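# Transfer ball to other post's cup, reseat frame

## Task

Carry the ball over to the cup on the opposite post, and return the frame to its proper spot so it sits on its supports.

## Robot and tools

Robots: three identical i2rt Big YAM arms named arm1, arm2 and arm3. Each has six revolute joints, a two-finger gripper and a wrist camera. Room cameras cam_high and cam_low are fixed; wrist cameras are arm1_cam_wrist, arm2_cam_wrist, arm3_cam_wrist. The hand reaches roughly 1.0 m from the joint1 axis.

Frame: a single scene frame, origin on the floor, +z up, metres. Arm feet (base_link): arm1 at (1.453, 0.001, 0.802) facing roughly -x; arm2 at (-0.723, 1.256, 0.793) and arm3 at (-0.733, -1.253, 0.780), each facing along its own +x (arm2 turned about -58 degrees, arm3 about +58 degrees about z). The hand point lies between the finger pads, about 1 cm short of the tips; fingers point along the hand's +z and open along its y. The printed hand pose can be off, more so at long reach, and a hand frequently settles a centimetre or more from where it was sent.

Tool move: optional keys arm1, arm2, arm3 and cameras. An arm not named receives nothing new (and may keep pushing to an older target). Each arm's entry is an object that may hold:
- joints: absolute targets by name, in radians: joint1_rad (-2.879 to 2.879, base yaw, positive counter-clockwise seen from above, 0 = along the foot's +x), joint2_rad (0 to 3.141, shoulder; 0 = upper arm pointing back, positive lifts it up and forward), joint3_rad (0 to 3.019, elbow; 0 = folded, positive opens), joint4_rad (-1.692 to 1.57, hand pitch, positive tips fingers up), joint5_rad (-1.57 to 1.57, hand sideways, positive to the arm's right), joint6_rad (-2.094 to 2.094, roll, positive clockwise viewed from behind the hand), and gripper_m (0 to 0.093, absolute fingertip gap in metres). Done tolerances are ±0.045, 0.14, 0.09, 0.055, 0.03, 0.035 rad and ±0.003 m.
- target: one list of seven numbers [x, y, z, qw, qx, qy, qz], an absolute hand pose in the scene frame (metres, unit quaternion). The hand travels a straight line from its current hand_target toward it. With target, joints may contain only gripper_m, otherwise the call is refused.
- speed: top path speed in m/s, 0.002 to 0.5 (default 0.25), only allowed alongside target; rotation is capped at twice that value in rad/s.
- min_time_s: 0.1 to 8 s, the shortest duration for that arm's joint moves; only with joints.
Example: {"arm2": {"target": [x, y, z, qw, qx, qy, qz], "speed": 0.2, "joints": {"gripper_m": 0.06}}}.
All motions in one call begin together. All hand paths in a call finish together, paced by the slowest; a path runs 0.5 to 10 s and stops short if longer. Each control step limits the commanded pose to 100 mm and 20 degrees from the measured one. Paths do not avoid obstacles or other arms, and hands may overshoot the speed, especially near full stretch. Joint moves go joint by joint at differing speeds, so the hand can swing wide.
cameras: list of names or ["all"]; [] gives none; omitted gives none for an action, all for an empty call. An empty move returns full state, images and the scene number. Unknown keys make a call invalid; out-of-range values get it refused, and after a refusal later move/wait/finished_scene calls in the same reply are skipped.

Tool wait: seconds 0 to 10, optional cameras; commands nothing new.
Tool zoom_image: camera plus region [x0, y0, x1, y1] in pixels of that camera's latest image (896x504, origin top-left), at most 504 by 504.
Tool finished_scene: scene = the current scene's number; irreversible, call nothing after it in that reply. The goal must hold with the robots left alone.

Results: a move line per commanded arm reads done or the worst status word. joint_status/hand_status: off_target (stopped short, may still push), time_out (joints keep a nearby target and keep pushing; resend the reported position to relax), not_followed (a safety check withheld the targets; joint command not followed or pose unreachable; the gripper part still runs). on_its_own lists uncommanded behaviour; held at is a target, not a reading. Arms under as last shown were not commanded. Joint velocities are rad/s (gripper m/s); within noise means still. Torques are N m, positive toward larger angles, include gravity, and joints 3 and 4 wrap at ±28. Images may lag the state slightly.

Gripper: on a hard part at full squeeze gripper_m reads up to 0.005 m under the part's width (some read up to 0.002 wider); empty and closed reads 0.000 to 0.003. Command about 0.005 m below the first-contact reading for a firm hold, deeper for small or round items; to release, send well above the reading. Force is roughly 50 to 64 N per pad.

Hazards: never let two arms press into each other (including closing a gripper on another arm's fingers); that ends the scene. The collision check can be late and allows fingers, gripper housings and wrist cameras to meet. Do not knock anything off the work area or floor, drop parts from height, release moving parts, or slam into fixed objects. Arms keep pushing on contact; sustained pushing, holding loads or stretched poses heat motors (MOTOR HOT at 85 °C, arm goes limp at 100 °C for 30 to 60 s, keys then show limit_stop_at_motor_heat; resend targets). Loose objects may get occasional small pushes. The scene keeps running while you compose replies, holding the last command, so plan briefly. Camera calibrations are given per camera; room cameras are accurate to about 7.5 mm near image centre.

Each tool is called after "Emit:" in YAML: its name, and indented under it one key for each argument.

## Session

Emit:
move:
  cameras: ["all"]

Scene clock: 0.00 s.
Joint torques (N m): no reading
Motor temperatures (°C): arm1=[31 26 28 24 27 28 25] | arm2=[25 27 26 27 26 23 28] | arm3=[29 27 23 27 27 27 26]
Heat: arm1: hottest joint1_rad 31 °C; arm2: hottest gripper 28 °C; arm3: hottest joint1_rad 29 °C.
Joint velocities: within noise
arm1.joint_positions: joint1_rad=+0.203 joint2_rad=+0.622 joint3_rad=+1.315 joint4_rad=-1.336 joint5_rad=-0.046 joint6_rad=+0.438 gripper_m=+0.09396
arm1.joint_status: not commanded
arm1.hand: x=+1.2095 y=-0.0675 z=+1.3001 quat_wxyz=(-0.162, -0.893, +0.081, +0.411) (m; scene frame)
arm1.hand_target: x=+1.2108 y=-0.0673 z=+1.3148 quat_wxyz=(-0.166, -0.886, +0.080, +0.425) (m; scene frame)
arm1.hand_status: not commanded
arm2.joint_positions: joint1_rad=+0.406 joint2_rad=+0.626 joint3_rad=+1.396 joint4_rad=-1.288 joint5_rad=-0.244 joint6_rad=-0.216 gripper_m=+0.09396
arm2.joint_status: not commanded
arm2.hand: x=-0.5051 y=+1.1628 z=+1.3490 quat_wxyz=(-0.503, -0.101, -0.852, +0.108) (m; scene frame)
arm2.hand_target: x=-0.5076 y=+1.1646 z=+1.3599 quat_wxyz=(-0.512, -0.099, -0.846, +0.113) (m; scene frame)
arm2.hand_status: not commanded
arm3.joint_positions: joint1_rad=-0.063 joint2_rad=+0.628 joint3_rad=+1.351 joint4_rad=-1.201 joint5_rad=-0.068 joint6_rad=-0.044 gripper_m=+0.09396
arm3.joint_status: not commanded
arm3.hand: x=-0.5885 y=-1.0324 z=+1.3255 quat_wxyz=(-0.453, +0.423, -0.743, -0.253) (m; scene frame)
arm3.hand_target: x=-0.5903 y=-1.0348 z=+1.3395 quat_wxyz=(-0.465, +0.419, -0.736, -0.258) (m; scene frame)
arm3.hand_status: not commanded
pictures: arm1_cam_wrist, arm2_cam_wrist, arm3_cam_wrist, cam_high, cam_low

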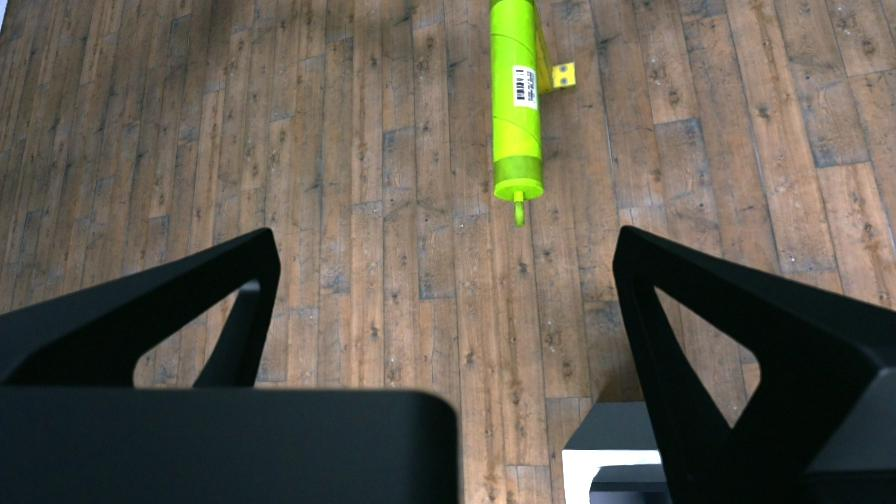

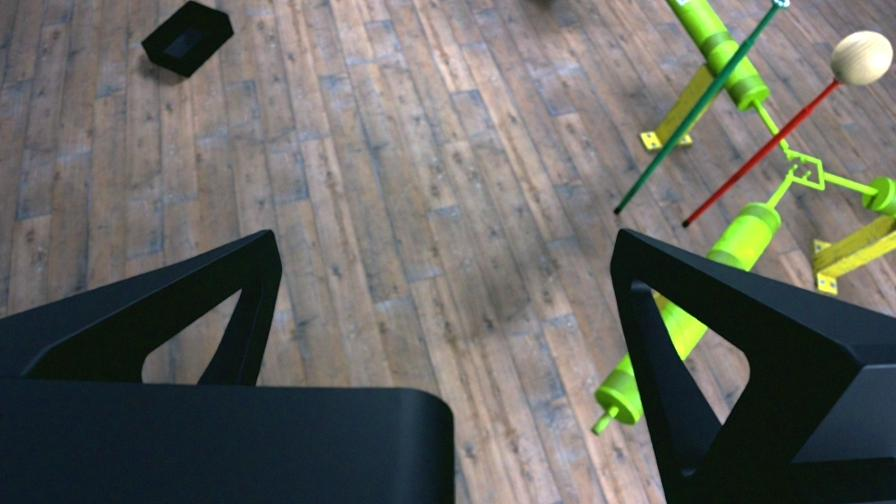

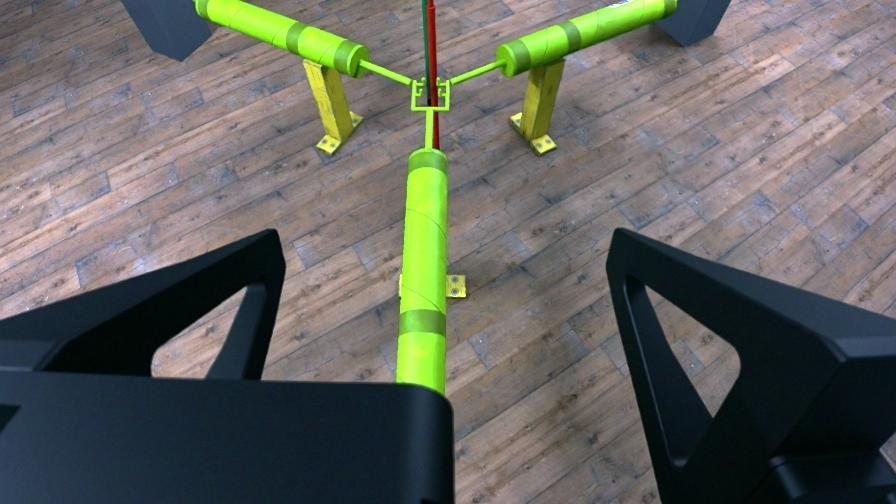

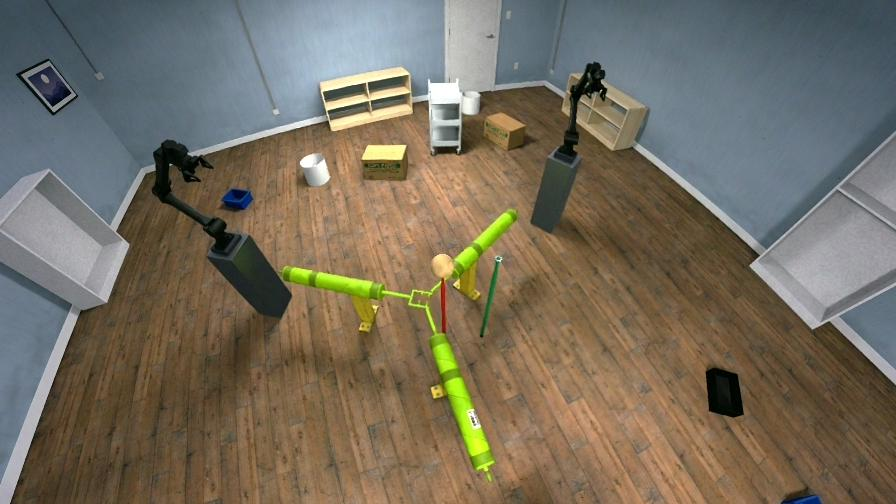

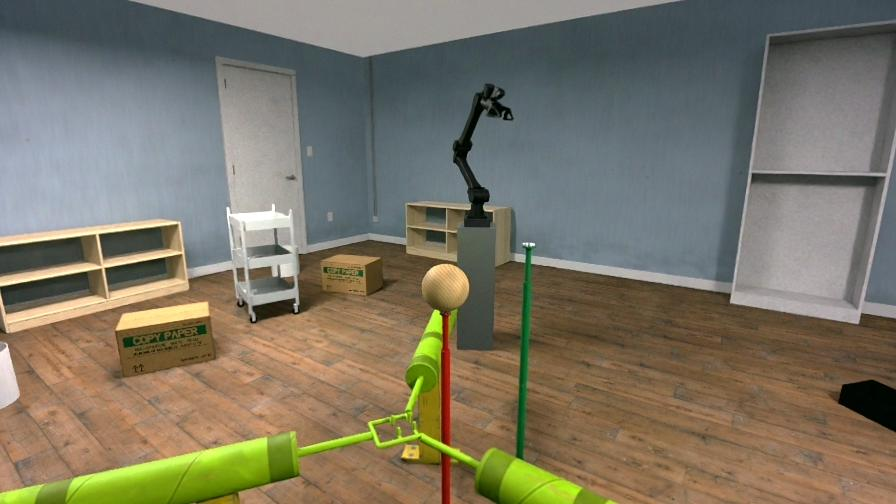

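Emit:
zoom_image:
  camera: "cam_low"
  region: [340, 220, 620, 500]

Emit:
zoom_image:
  camera: "cam_high"
  region: [380, 230, 540, 350]

Emit:
zoom_image:
  camera: "arm3_cam_wrist"
  region: [350, 0, 520, 160]

Emit:
zoom_image:
  camera: "arm2_cam_wrist"
  region: [560, 0, 896, 300]

Emit:
zoom_image:
  camera: "cam_high"
  region: [260, 190, 560, 500]

Scaled by 1.800 from the camera's 896x504 image, which has a finer 1280x720 frame.

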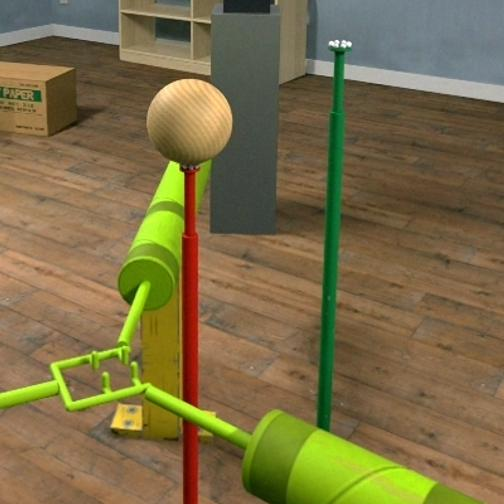

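Scaled by 3.150 from the camera's 896x504 image, which has a finer 1280x720 frame.

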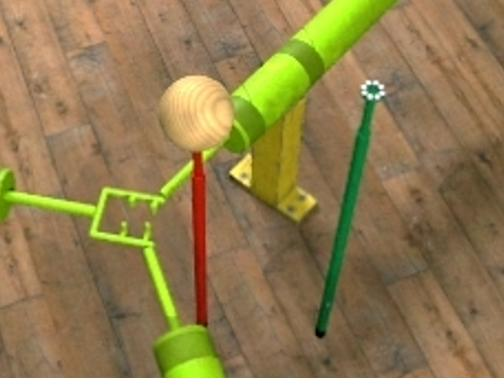

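Scaled by 2.965 from the camera's 896x504 image, which has a finer 1280x720 frame.

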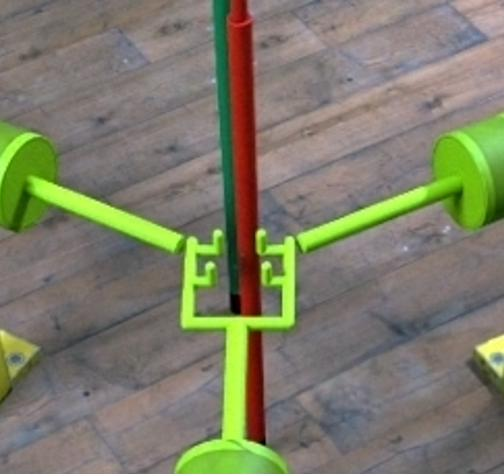

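Scaled by 1.500 from the camera's 896x504 image, which has a finer 1280x720 frame.

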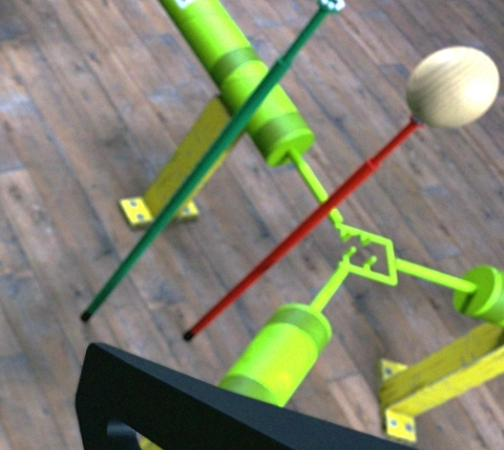

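Scaled by 1.626 from the camera's 896x504 image, which has a finer 1280x720 frame.

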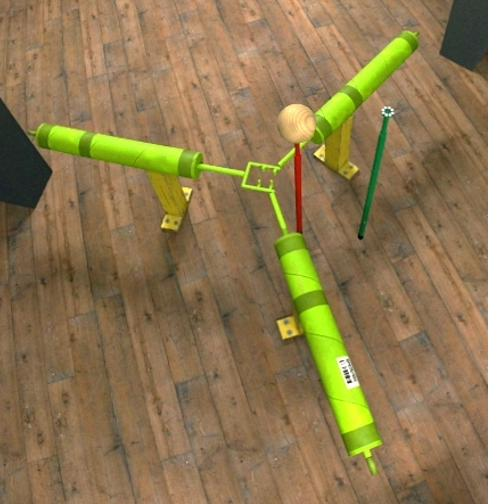

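Emit:
move:
  arm1: {"target": [0.93, -0.19, 0.75, 0, -0.9997, 0.026, 0]}
  arm2: {"target": [-0.554, 0.762, 0.75, 0, -0.522, -0.853, 0]}
  arm3: {"target": [-0.645, -0.99, 0.75, 0, 0.477, -0.879, 0]}
  cameras: ["all"]

Scene clock: 113.90 s.
Joint torques (N m): arm1=[0.38 -19.02 9.36 0.06 0.03 0.07] | arm2=[0.5 -16.5 8.91 -0.35 -0.06 0.12] | arm3=[0.73 -4.89 7.54 0.91 -0.01 0.13]
Motor temperatures (°C): arm1=[31 26 39 25 26 27 24] | arm2=[25 27 37 27 25 22 27] | arm3=[28 27 36 27 25 26 25]
Heat: arm1: hottest joint3_rad 39 °C; arm2: hottest joint3_rad 37 °C; arm3: hottest joint3_rad 36 °C.
move: arm1 off_target; arm2 off_target; arm3 done
Joint velocities: within noise
arm1.joint_positions: joint1_rad=+0.307 joint2_rad=+2.042 joint3_rad=+1.328 joint4_rad=-0.886 joint5_rad=-0.004 joint6_rad=+0.415 gripper_m=+0.09396
arm1.joint_status: not commanded
arm1.hand: x=+0.9477 y=-0.1755 z=+0.7336 quat_wxyz=(+0.008, -0.999, +0.040, -0.020) (m; scene frame)
arm1.hand_target: x=+0.9308 y=-0.1898 z=+0.7504 quat_wxyz=(+0.000, -1.000, +0.026, +0.000) (m; scene frame)
arm1.hand_status: off_target (0.028 m and 2.9 deg from the pose sent, 0.629 m and 52.9 deg at the start)
arm2.joint_positions: joint1_rad=-0.224 joint2_rad=+1.967 joint3_rad=+1.224 joint4_rad=-0.855 joint5_rad=-0.002 joint6_rad=-0.156 gripper_m=+0.09396
arm2.joint_status: not commanded
arm2.hand: x=-0.5556 y=+0.7791 z=+0.7485 quat_wxyz=(+0.004, -0.513, -0.859, -0.005) (m; scene frame)
arm2.hand_target: x=-0.5542 y=+0.7624 z=+0.7503 quat_wxyz=(+0.000, -0.522, -0.853, +0.000) (m; scene frame)
arm2.hand_status: off_target (0.017 m and 1.4 deg from the pose sent, 0.722 m and 77.6 deg at the start)
arm3.joint_positions: joint1_rad=+0.229 joint2_rad=+1.409 joint3_rad=+0.525 joint4_rad=-0.696 joint5_rad=+0.004 joint6_rad=+0.246 gripper_m=+0.09396
arm3.joint_status: not commanded
arm3.hand: x=-0.6454 y=-1.0003 z=+0.7503 quat_wxyz=(+0.004, +0.477, -0.879, +0.005) (m; scene frame)
arm3.hand_target: x=-0.6451 y=-0.9904 z=+0.7502 quat_wxyz=(+0.000, +0.477, -0.879, +0.000) (m; scene frame)
arm3.hand_status: done (0.010 m and 0.7 deg from the pose sent, 0.580 m and 62.5 deg at the start)
pictures: arm1_cam_wrist, arm2_cam_wrist, arm3_cam_wrist, cam_high, cam_low
camera_calibration:
arm1_cam_wrist: T_world_to_cam=[[0.0708115, 0.996741, 0.0386433, 0.0775911], [0.778558, -0.0794461, 0.622524, -1.20733], [0.623565, -0.0139959, -0.781646, 0.106468], [0, 0, 0, 1]] pos_world=[0.868094, -0.171766, 0.831815]
arm2_cam_wrist: T_world_to_cam=[[-0.882012, -0.471227, 0.000368266, -0.124719], [-0.381292, 0.714136, 0.587048, -1.20097], [-0.276896, 0.517643, -0.809552, 0.174293], [0, 0, 0, 1]] pos_world=[-0.519662, 0.70866, 0.846169]
arm3_cam_wrist: T_world_to_cam=[[0.84206, -0.539382, 0.00142921, 0.0026157], [-0.431256, -0.671663, 0.6024, -1.40017], [-0.323964, -0.507874, -0.798193, 0.00957671], [0, 0, 0, 1]] pos_world=[-0.602931, -0.934166, 0.851101]

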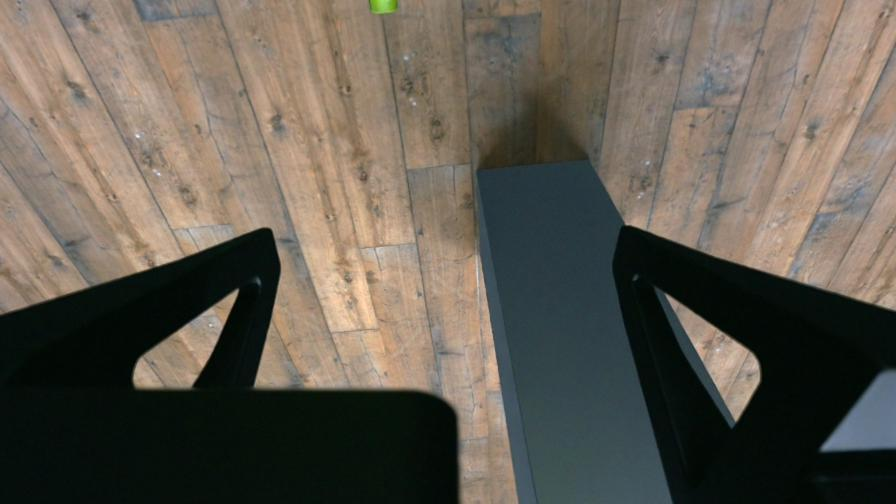

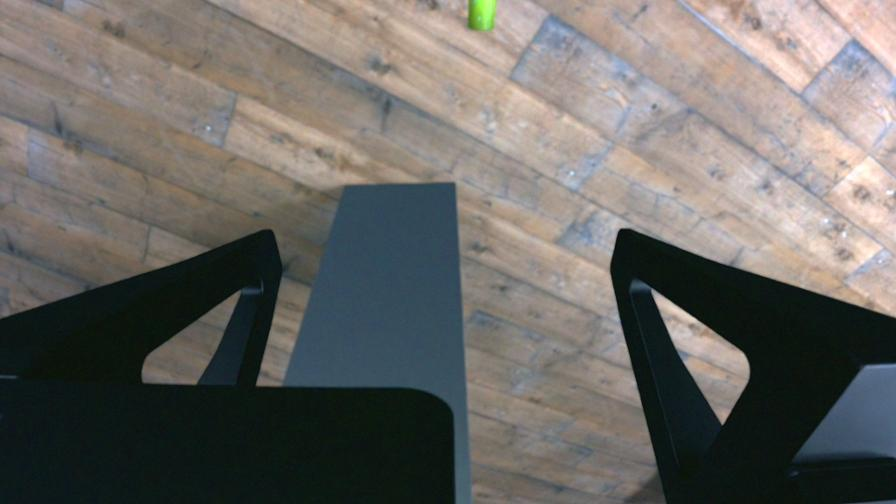

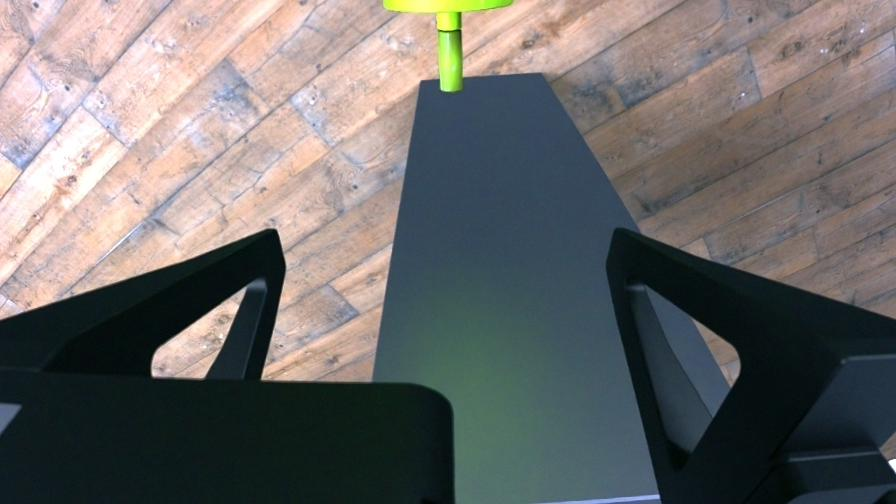

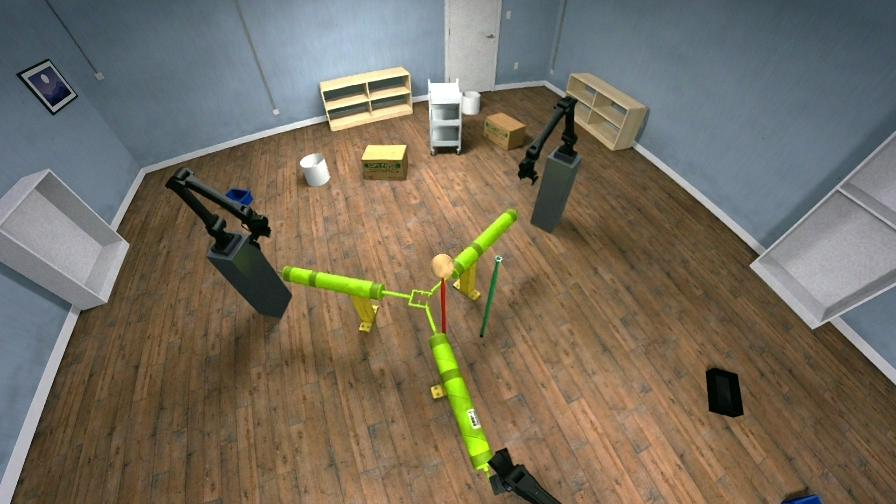

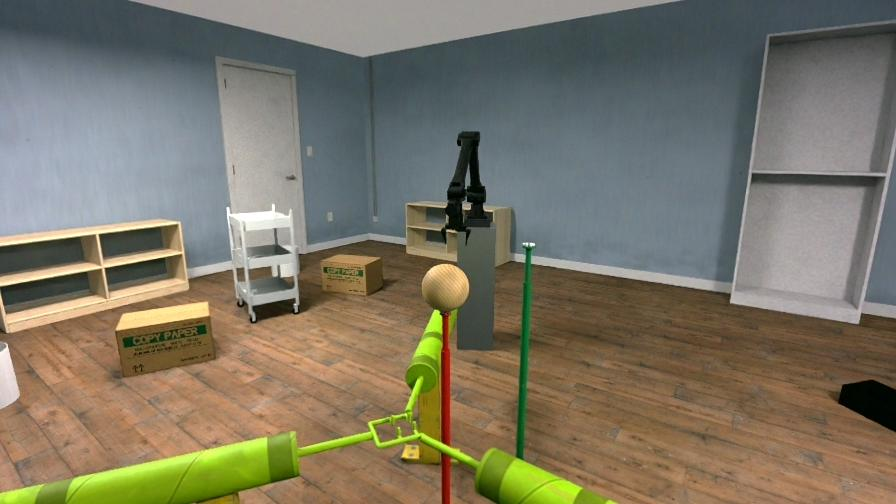

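Emit:
move:
  arm1: {"target": [0.905, -0.213, 0.60, 0, -0.9997, 0.0236, 0]}
  arm2: {"target": [-0.560, 0.730, 0.60, 0, -0.5203, -0.854, 0]}
  arm3: {"target": [-0.643, -1.003, 0.60, 0, 0.4795, -0.8776, 0]}
  cameras: ["all"]

Scene clock: 143.47 s.
Joint torques (N m): arm1=[0.26 -20.72 7.45 0.59 0.03 0.24] | arm2=[0.44 -18.61 6.9 0.34 -0.07 -0.16] | arm3=[-0.85 -7.18 1.92 0.92 0 -0.09]
Motor temperatures (°C): arm1=[31 32 40 24 26 26 24] | arm2=[25 29 36 27 25 22 26] | arm3=[28 27 34 27 25 26 24]
Heat: arm1: hottest joint3_rad 40 °C; arm2: hottest joint3_rad 36 °C; arm3: hottest joint3_rad 34 °C.
move: arm1 off_target; arm2 off_target; arm3 done
Joint velocities: within noise
arm1.joint_positions: joint1_rad=+0.331 joint2_rad=+2.379 joint3_rad=+1.463 joint4_rad=-0.696 joint5_rad=-0.004 joint6_rad=+0.415 gripper_m=+0.09396
arm1.joint_status: not commanded
arm1.hand: x=+0.9262 y=-0.1967 z=+0.5864 quat_wxyz=(+0.010, -0.999, +0.028, -0.025) (m; scene frame)
arm1.hand_target: x=+0.9058 y=-0.2130 z=+0.6009 quat_wxyz=(+0.000, -1.000, +0.024, +0.000) (m; scene frame)
arm1.hand_status: off_target (0.030 m and 3.1 deg from the pose sent, 0.145 m and 3.1 deg at the start)
arm2.joint_positions: joint1_rad=-0.253 joint2_rad=+2.303 joint3_rad=+1.335 joint4_rad=-0.638 joint5_rad=+0.000 joint6_rad=-0.160 gripper_m=+0.09396
arm2.joint_status: not commanded
arm2.hand: x=-0.5600 y=+0.7453 z=+0.6058 quat_wxyz=(+0.007, -0.523, -0.852, -0.007) (m; scene frame)
arm2.hand_target: x=-0.5601 y=+0.7305 z=+0.6005 quat_wxyz=(+0.000, -0.520, -0.854, +0.000) (m; scene frame)
arm2.hand_status: off_target (0.016 m and 1.2 deg from the pose sent, 0.156 m and 1.3 deg at the start)
arm3.joint_positions: joint1_rad=+0.224 joint2_rad=+1.964 joint3_rad=+0.481 joint4_rad=-0.087 joint5_rad=+0.004 joint6_rad=+0.236 gripper_m=+0.09396
arm3.joint_status: not commanded
arm3.hand: x=-0.6461 y=-1.0054 z=+0.6043 quat_wxyz=(+0.001, +0.479, -0.878, +0.002) (m; scene frame)
arm3.hand_target: x=-0.6430 y=-1.0031 z=+0.6001 quat_wxyz=(+0.000, +0.479, -0.878, +0.000) (m; scene frame)
arm3.hand_status: done (0.006 m and 0.2 deg from the pose sent, 0.150 m and 0.8 deg at the start)
pictures: arm1_cam_wrist, arm2_cam_wrist, arm3_cam_wrist, cam_high, cam_low
camera_calibration:
arm1_cam_wrist: T_world_to_cam=[[0.0464513, 0.997996, 0.0429728, 0.126118], [0.773341, -0.0631581, 0.630836, -1.09742], [0.632286, 0.00392951, -0.774725, -0.00407181], [0, 0, 0, 1]] pos_world=[0.845395, -0.19516, 0.683717]
arm2_cam_wrist: T_world_to_cam=[[-0.893074, -0.449909, -0.000140751, -0.166259], [-0.362266, 0.718915, 0.593233, -1.09149], [-0.2668, 0.529852, -0.805031, 0.0689081], [0, 0, 0, 1]] pos_world=[-0.525507, 0.673377, 0.702959]
arm3_cam_wrist: T_world_to_cam=[[0.845122, -0.534572, -0.000868891, 0.00878494], [-0.429203, -0.679508, 0.595024, -1.31804], [-0.318674, -0.502495, -0.803707, -0.0976259], [0, 0, 0, 1]] pos_world=[-0.604244, -0.939982, 0.705813]

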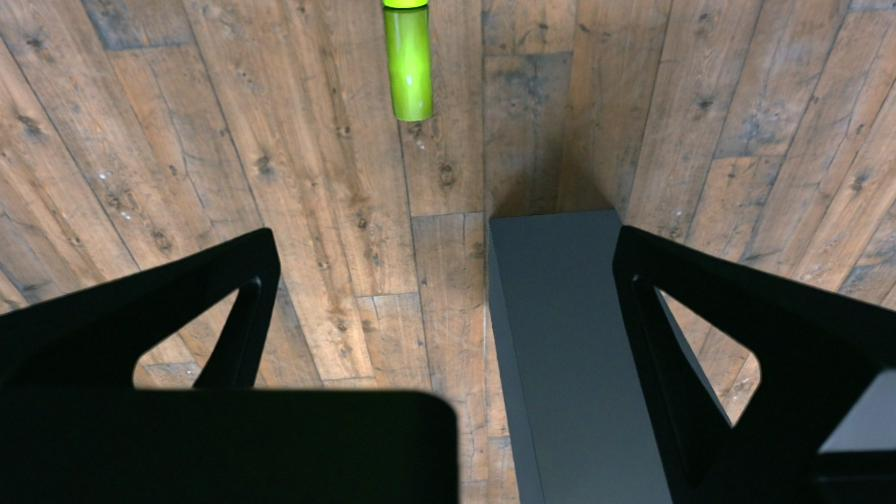

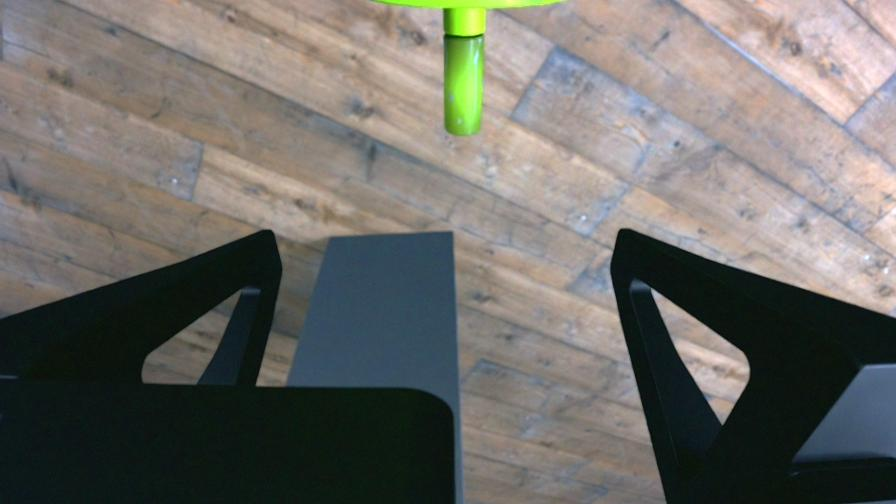

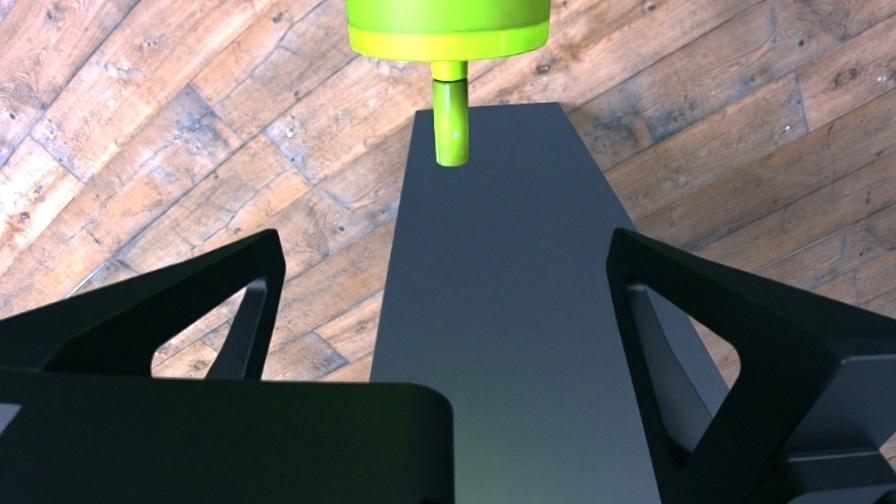

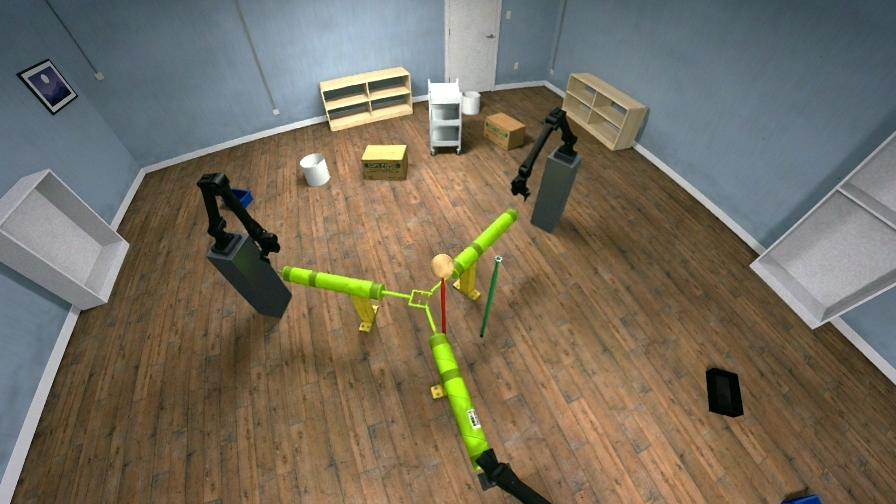

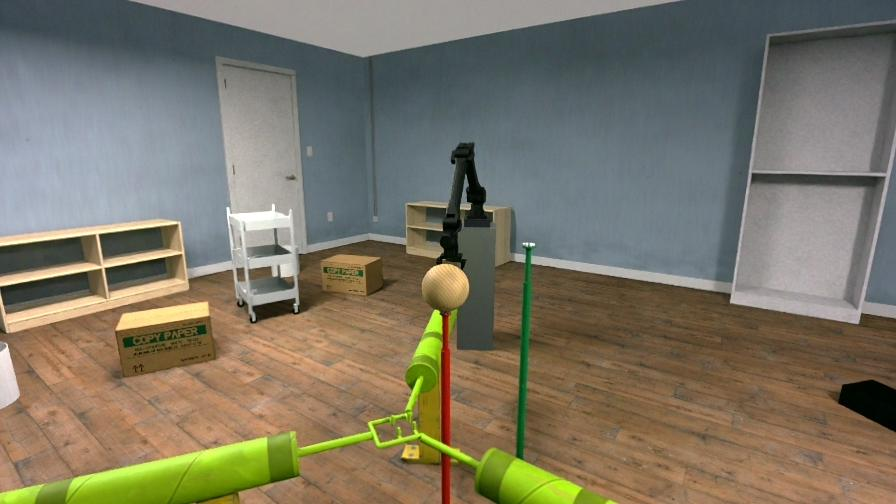

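Emit:
move:
  arm1: {"target": [0.899, -0.219, 0.51, 0.0038, -0.9845, 0.0216, 0.1736]}
  arm2: {"target": [-0.569, 0.728, 0.5, -0.1484, -0.5109, -0.8419, 0.0901]}
  arm3: {"target": [-0.644, -1.016, 0.5, -0.1522, 0.4737, -0.8634, -0.0835]}
  cameras: ["all"]

Scene clock: 185.93 s.
Joint torques (N m): arm1=[0.26 -20.07 3.71 1.46 0.27 0.31] | arm2=[0.5 -17.9 2.74 1.01 -0.28 -0.17] | arm3=[0.73 -7.59 -3.73 1.85 0.25 0.12]
Motor temperatures (°C): arm1=[31 38 37 24 26 26 24] | arm2=[25 32 35 26 24 22 26] | arm3=[28 28 28 27 24 26 24]
Heat: arm1: hottest joint2_rad 38 °C; arm2: hottest joint3_rad 35 °C; arm3: hottest joint1_rad 28 °C.
move: arm1 off_target; arm2 off_target; arm3 done
Joint velocities: within noise
arm1.joint_positions: joint1_rad=+0.383 joint2_rad=+2.518 joint3_rad=+1.345 joint4_rad=-0.096 joint5_rad=+0.147 joint6_rad=+0.432 gripper_m=+0.09396
arm1.joint_status: not commanded
arm1.hand: x=+0.9052 y=-0.2090 z=+0.5026 quat_wxyz=(+0.010, -0.987, +0.020, +0.161) (m; scene frame)
arm1.hand_target: x=+0.8989 y=-0.2190 z=+0.5102 quat_wxyz=(+0.004, -0.985, +0.022, +0.174) (m; scene frame)
arm1.hand_status: off_target (0.014 m and 1.6 deg from the pose sent, 0.084 m and 22.9 deg at the start)
arm2.joint_positions: joint1_rad=-0.293 joint2_rad=+2.478 joint3_rad=+1.195 joint4_rad=+0.047 joint5_rad=-0.070 joint6_rad=-0.192 gripper_m=+0.09396
arm2.joint_status: not commanded
arm2.hand: x=-0.5634 y=+0.7229 z=+0.5123 quat_wxyz=(-0.152, -0.513, -0.840, +0.093) (m; scene frame)
arm2.hand_target: x=-0.5690 y=+0.7283 z=+0.5004 quat_wxyz=(-0.148, -0.511, -0.842, +0.090) (m; scene frame)
arm2.hand_status: off_target (0.014 m and 0.7 deg from the pose sent, 0.108 m and 21.1 deg at the start)
arm3.joint_positions: joint1_rad=+0.254 joint2_rad=+2.557 joint3_rad=+0.432 joint4_rad=+0.896 joint5_rad=+0.091 joint6_rad=+0.246 gripper_m=+0.09396
arm3.joint_status: not commanded
arm3.hand: x=-0.6412 y=-1.0139 z=+0.5034 quat_wxyz=(-0.153, +0.474, -0.863, -0.083) (m; scene frame)
arm3.hand_target: x=-0.6440 y=-1.0160 z=+0.5000 quat_wxyz=(-0.152, +0.474, -0.863, -0.083) (m; scene frame)
arm3.hand_status: done (0.005 m and 0.1 deg from the pose sent, 0.105 m and 20.2 deg at the start)
pictures: arm1_cam_wrist, arm2_cam_wrist, arm3_cam_wrist, cam_high, cam_low
camera_calibration:
arm1_cam_wrist: T_world_to_cam=[[0.0427553, 0.998467, 0.0351656, 0.15034], [0.951031, -0.0514583, 0.304782, -1.0236], [0.306124, 0.0204125, -0.951773, 0.332034], [0, 0, 0, 1]] pos_world=[0.865401, -0.20956, 0.622708]
arm2_cam_wrist: T_world_to_cam=[[-0.892102, -0.451829, 0.00216242, -0.178679], [-0.436451, 0.862956, 0.254593, -0.993552], [-0.116898, 0.226179, -0.967046, 0.391609], [0, 0, 0, 1]] pos_world=[-0.547257, 0.688086, 0.632041]
arm3_cam_wrist: T_world_to_cam=[[0.847624, -0.530598, -0.000226532, 0.0054078], [-0.509094, -0.813392, 0.281456, -1.2907], [-0.149524, -0.238454, -0.959574, 0.273206], [0, 0, 0, 1]] pos_world=[-0.620818, -0.981824, 0.625437]

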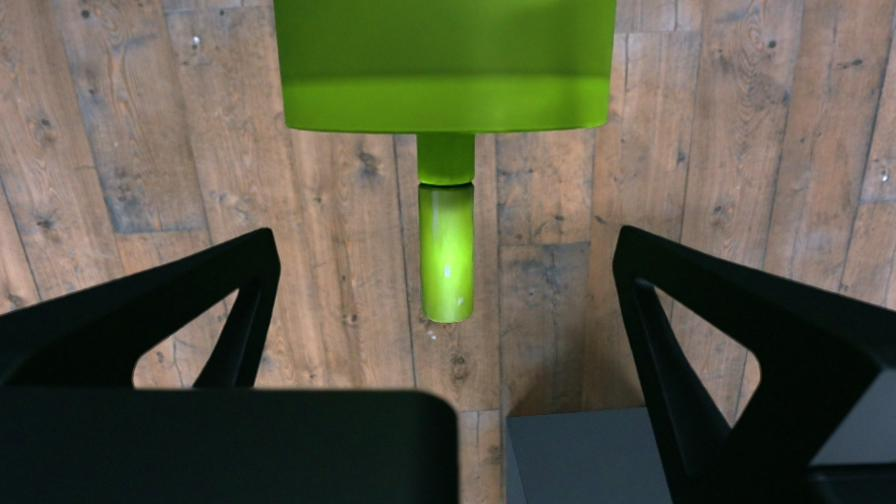

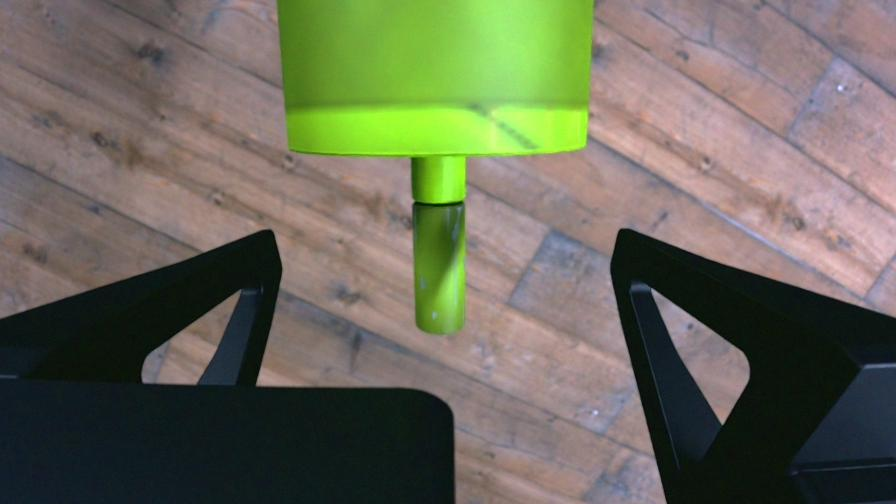

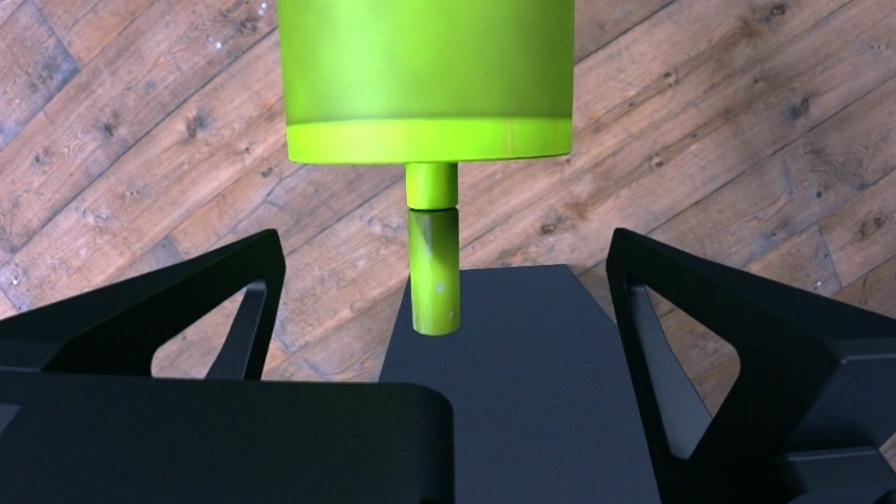

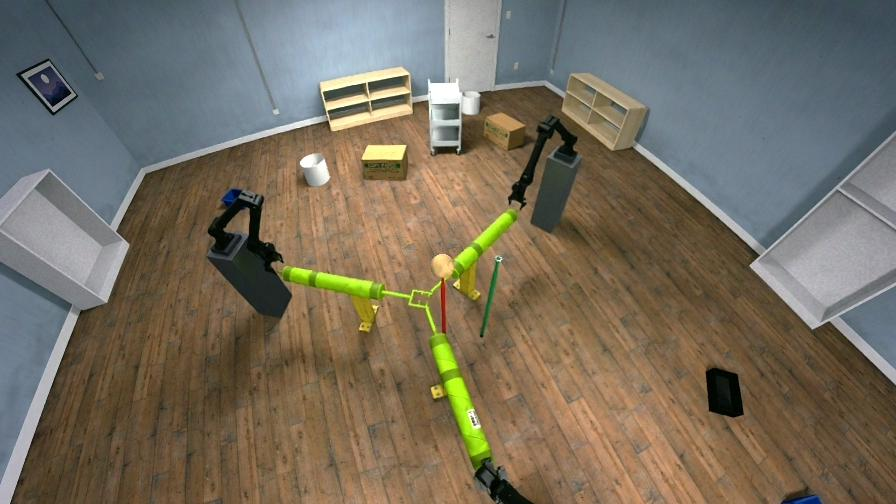

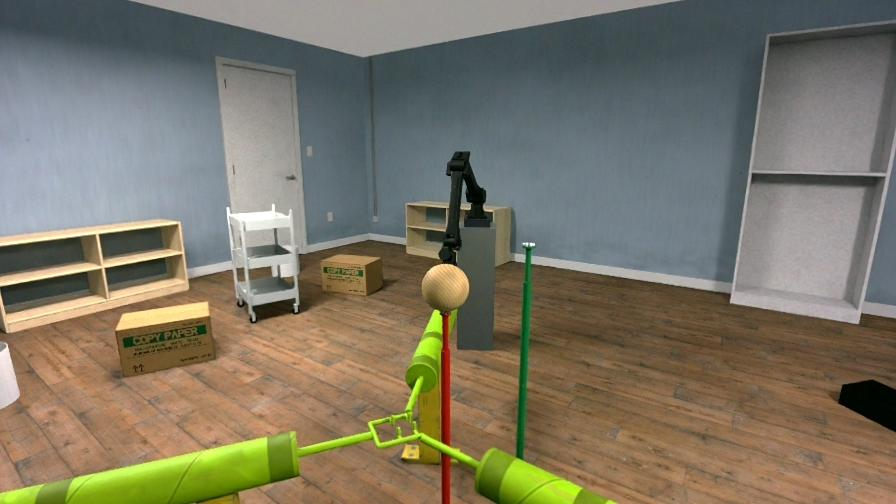

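Emit:
move:
  arm1: {"target": [0.911, -0.217, 0.461, 0.0038, -0.9845, 0.0216, 0.1736]}
  arm2: {"target": [-0.573, 0.744, 0.442, -0.1484, -0.5109, -0.8419, 0.0901]}
  arm3: {"target": [-0.650, -1.018, 0.45, -0.1522, 0.4737, -0.8634, -0.0835]}
  cameras: ["arm1_cam_wrist", "arm2_cam_wrist", "arm3_cam_wrist"]

Scene clock: 202.73 s.
Joint torques (N m): arm1=[0.44 -21.25 4.41 1.42 0.27 0.31] | arm2=[0.5 -18.02 2.89 0.92 -0.27 -0.16] | arm3=[0.67 -8.06 -4.36 1.69 0.26 0.12]
Motor temperatures (°C): arm1=[31 39 35 24 26 26 23] | arm2=[25 34 33 26 24 22 26] | arm3=[28 28 28 27 24 26 24]
Heat: arm1: hottest joint2_rad 39 °C; arm2: hottest joint2_rad 34 °C; arm3: hottest joint1_rad 28 °C.
move: arm1 off_target; arm2 done; arm3 done
Joint velocities: within noise
arm1.joint_positions: joint1_rad=+0.387 joint2_rad=+2.630 joint3_rad=+1.356 joint4_rad=-0.019 joint5_rad=+0.149 joint6_rad=+0.438 gripper_m=+0.09396
arm1.joint_status: not commanded
arm1.hand: x=+0.9296 y=-0.2002 z=+0.4486 quat_wxyz=(+0.014, -0.988, +0.021, +0.151) (m; scene frame)
arm1.hand_target: x=+0.9115 y=-0.2169 z=+0.4617 quat_wxyz=(+0.003, -0.985, +0.022, +0.173) (m; scene frame)
arm1.hand_status: off_target (0.028 m and 2.9 deg from the pose sent, 0.043 m and 1.7 deg at the start)
arm2.joint_positions: joint1_rad=-0.293 joint2_rad=+2.623 joint3_rad=+1.218 joint4_rad=+0.151 joint5_rad=-0.070 joint6_rad=-0.192 gripper_m=+0.09396
arm2.joint_status: not commanded
arm2.hand: x=-0.5705 y=+0.7489 z=+0.4485 quat_wxyz=(-0.145, -0.514, -0.841, +0.086) (m; scene frame)
arm2.hand_target: x=-0.5731 y=+0.7442 z=+0.4422 quat_wxyz=(-0.148, -0.511, -0.842, +0.090) (m; scene frame)
arm2.hand_status: done (0.009 m and 0.7 deg from the pose sent, 0.074 m and 0.6 deg at the start)
arm3.joint_positions: joint1_rad=+0.281 joint2_rad=+2.741 joint3_rad=+0.538 joint4_rad=+0.970 joint5_rad=+0.100 joint6_rad=+0.270 gripper_m=+0.09396
arm3.joint_status: not commanded
arm3.hand: x=-0.6475 y=-1.0158 z=+0.4529 quat_wxyz=(-0.152, +0.474, -0.863, -0.083) (m; scene frame)
arm3.hand_target: x=-0.6499 y=-1.0180 z=+0.4501 quat_wxyz=(-0.152, +0.474, -0.863, -0.083) (m; scene frame)
arm3.hand_status: done (0.004 m and 0.1 deg from the pose sent, 0.054 m and 0.1 deg at the start)
pictures: arm1_cam_wrist, arm2_cam_wrist, arm3_cam_wrist
camera_calibration:
arm1_cam_wrist: T_world_to_cam=[[0.0444352, 0.998005, 0.0448558, 0.136368], [0.944424, -0.0566038, 0.32382, -1.03344], [0.325713, 0.0279739, -0.945055, 0.253205], [0, 0, 0, 1]] pos_world=[0.88747, -0.201675, 0.567823]
arm2_cam_wrist: T_world_to_cam=[[-0.892082, -0.451869, -0.0017596, -0.171228], [-0.435092, 0.857896, 0.273332, -1.00672], [-0.122001, 0.244601, -0.961918, 0.304119], [0, 0, 0, 1]] pos_world=[-0.55366, 0.711897, 0.567404]
arm3_cam_wrist: T_world_to_cam=[[0.848067, -0.529888, 0.00042902, 0.010436], [-0.508266, -0.813233, 0.283405, -1.28148], [-0.149824, -0.240565, -0.959, 0.22071], [0, 0, 0, 1]] pos_world=[-0.627117, -0.983518, 0.574836]

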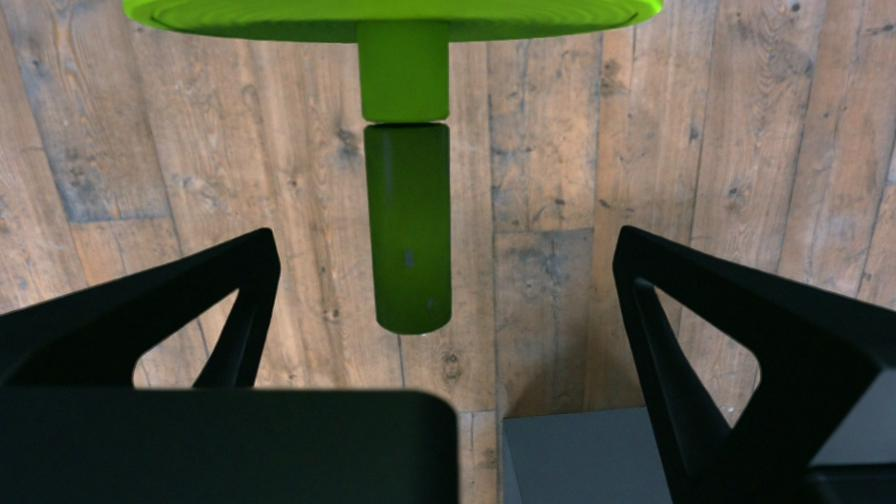

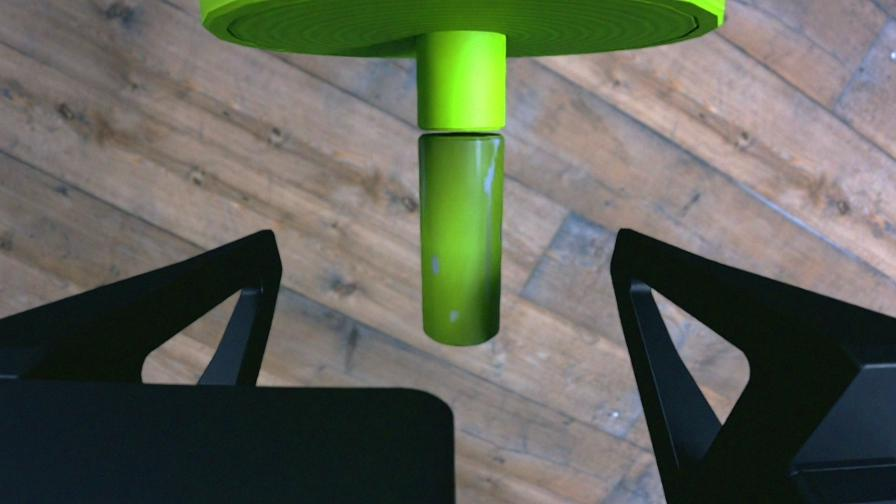

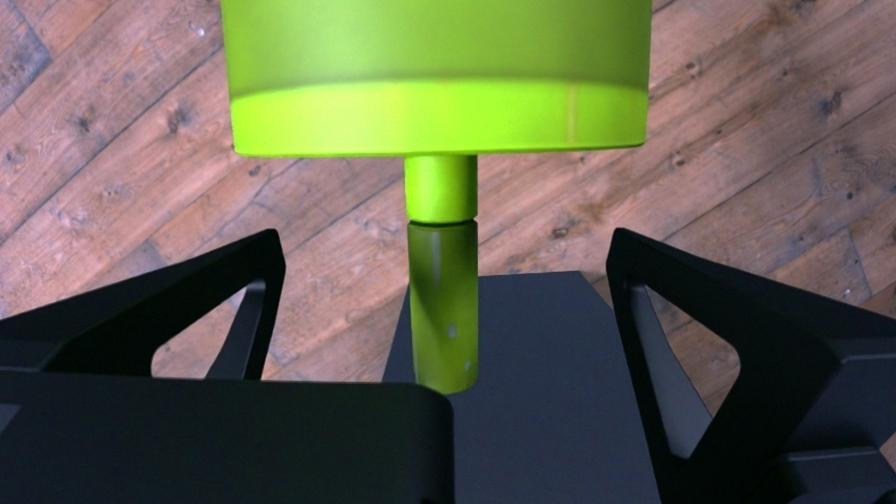

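Emit:
move:
  arm1: {"target": [0.898, -0.224, 0.464, 0.0038, -0.9845, 0.0216, 0.1736]}
  arm2: {"target": [-0.576, 0.739, 0.442, -0.1484, -0.5109, -0.8419, 0.0901]}
  arm3: {"target": [-0.658, -1.030, 0.44, -0.1522, 0.4737, -0.8634, -0.0835]}
  cameras: ["arm1_cam_wrist", "arm2_cam_wrist", "arm3_cam_wrist"]

Scene clock: 214.13 s.
Joint torques (N m): arm1=[0.38 -20.54 4.92 0.62 0.27 0.31] | arm2=[0.44 -17.96 3.22 0.58 -0.29 -0.16] | arm3=[0.67 -7.71 -4.85 1.68 0.27 0.1]
Motor temperatures (°C): arm1=[30 38 34 24 26 26 23] | arm2=[25 35 32 26 24 22 26] | arm3=[28 28 27 27 24 26 24]
Heat: arm1: hottest joint2_rad 38 °C; arm2: hottest joint2_rad 35 °C; arm3: hottest joint1_rad 28 °C.
move: arm1 off_target; arm2 done; arm3 done
Joint velocities: within noise
arm1.joint_positions: joint1_rad=+0.389 joint2_rad=+2.630 joint3_rad=+1.399 joint4_rad=-0.038 joint5_rad=+0.150 joint6_rad=+0.440 gripper_m=+0.09396
arm1.joint_status: not commanded
arm1.hand: x=+0.9105 y=-0.2099 z=+0.4551 quat_wxyz=(+0.009, -0.987, +0.021, +0.162) (m; scene frame)
arm1.hand_target: x=+0.8983 y=-0.2241 z=+0.4644 quat_wxyz=(+0.003, -0.985, +0.021, +0.174) (m; scene frame)
arm1.hand_status: off_target (0.021 m and 1.5 deg from the pose sent, 0.043 m and 2.9 deg at the start)
arm2.joint_positions: joint1_rad=-0.301 joint2_rad=+2.623 joint3_rad=+1.226 joint4_rad=+0.151 joint5_rad=-0.073 joint6_rad=-0.200 gripper_m=+0.09396
arm2.joint_status: not commanded
arm2.hand: x=-0.5728 y=+0.7429 z=+0.4498 quat_wxyz=(-0.148, -0.514, -0.840, +0.089) (m; scene frame)
arm2.hand_target: x=-0.5761 y=+0.7393 z=+0.4422 quat_wxyz=(-0.148, -0.511, -0.842, +0.090) (m; scene frame)
arm2.hand_status: done (0.009 m and 0.4 deg from the pose sent, 0.013 m and 0.7 deg at the start)
arm3.joint_positions: joint1_rad=+0.306 joint2_rad=+2.804 joint3_rad=+0.543 joint4_rad=+1.026 joint5_rad=+0.108 joint6_rad=+0.294 gripper_m=+0.09396
arm3.joint_status: not commanded
arm3.hand: x=-0.6555 y=-1.0270 z=+0.4426 quat_wxyz=(-0.152, +0.474, -0.863, -0.083) (m; scene frame)
arm3.hand_target: x=-0.6580 y=-1.0301 z=+0.4400 quat_wxyz=(-0.152, +0.474, -0.863, -0.083) (m; scene frame)
arm3.hand_status: done (0.005 m and 0.1 deg from the pose sent, 0.022 m and 0.2 deg at the start)
pictures: arm1_cam_wrist, arm2_cam_wrist, arm3_cam_wrist
camera_calibration:
arm1_cam_wrist: T_world_to_cam=[[0.0446333, 0.998414, 0.0343017, 0.151417], [0.951446, -0.0529513, 0.303227, -1.0143], [0.304562, 0.0191023, -0.952301, 0.286609], [0, 0, 0, 1]] pos_world=[0.871002, -0.210361, 0.575307]
arm2_cam_wrist: T_world_to_cam=[[-0.891791, -0.452447, 0.000524386, -0.176444], [-0.436162, 0.86, 0.264883, -1.00123], [-0.120296, 0.235991, -0.964281, 0.314973], [0, 0, 0, 1]] pos_world=[-0.556158, 0.706891, 0.569022]
arm3_cam_wrist: T_world_to_cam=[[0.848179, -0.52971, 0.000280883, 0.011569], [-0.508199, -0.813587, 0.282506, -1.29165], [-0.149418, -0.239758, -0.959266, 0.208222], [0, 0, 0, 1]] pos_world=[-0.635118, -0.994821, 0.564636]

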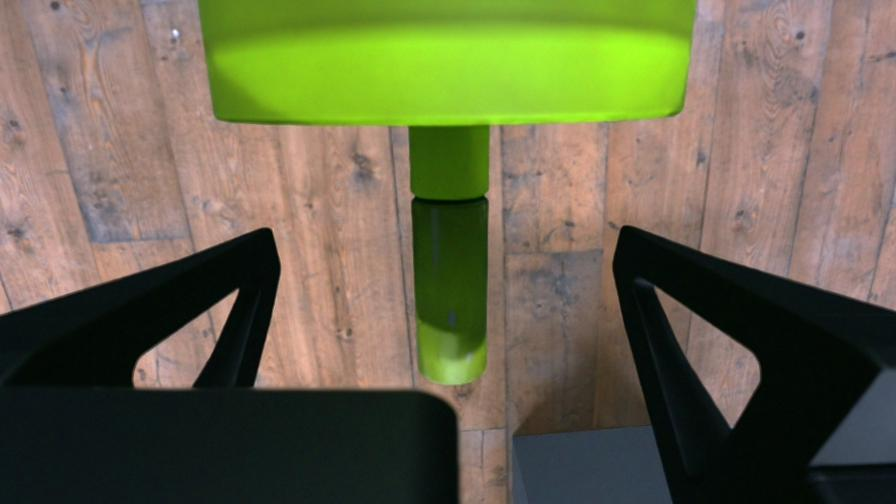

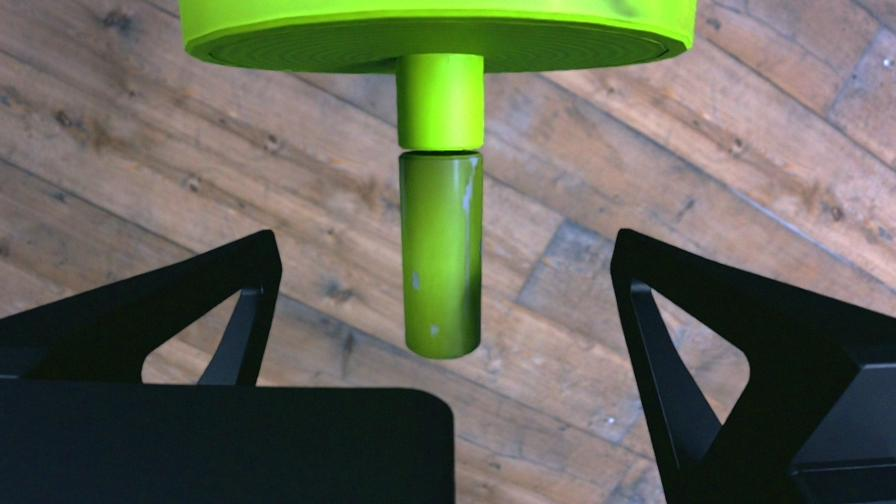

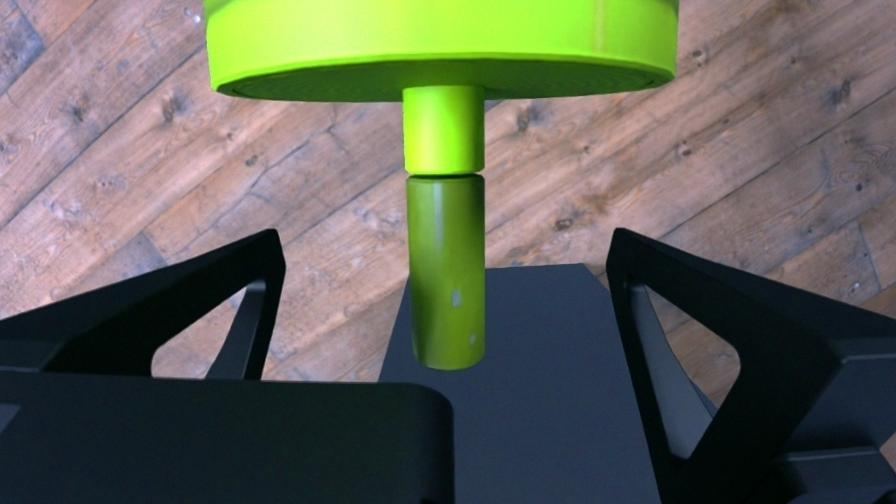

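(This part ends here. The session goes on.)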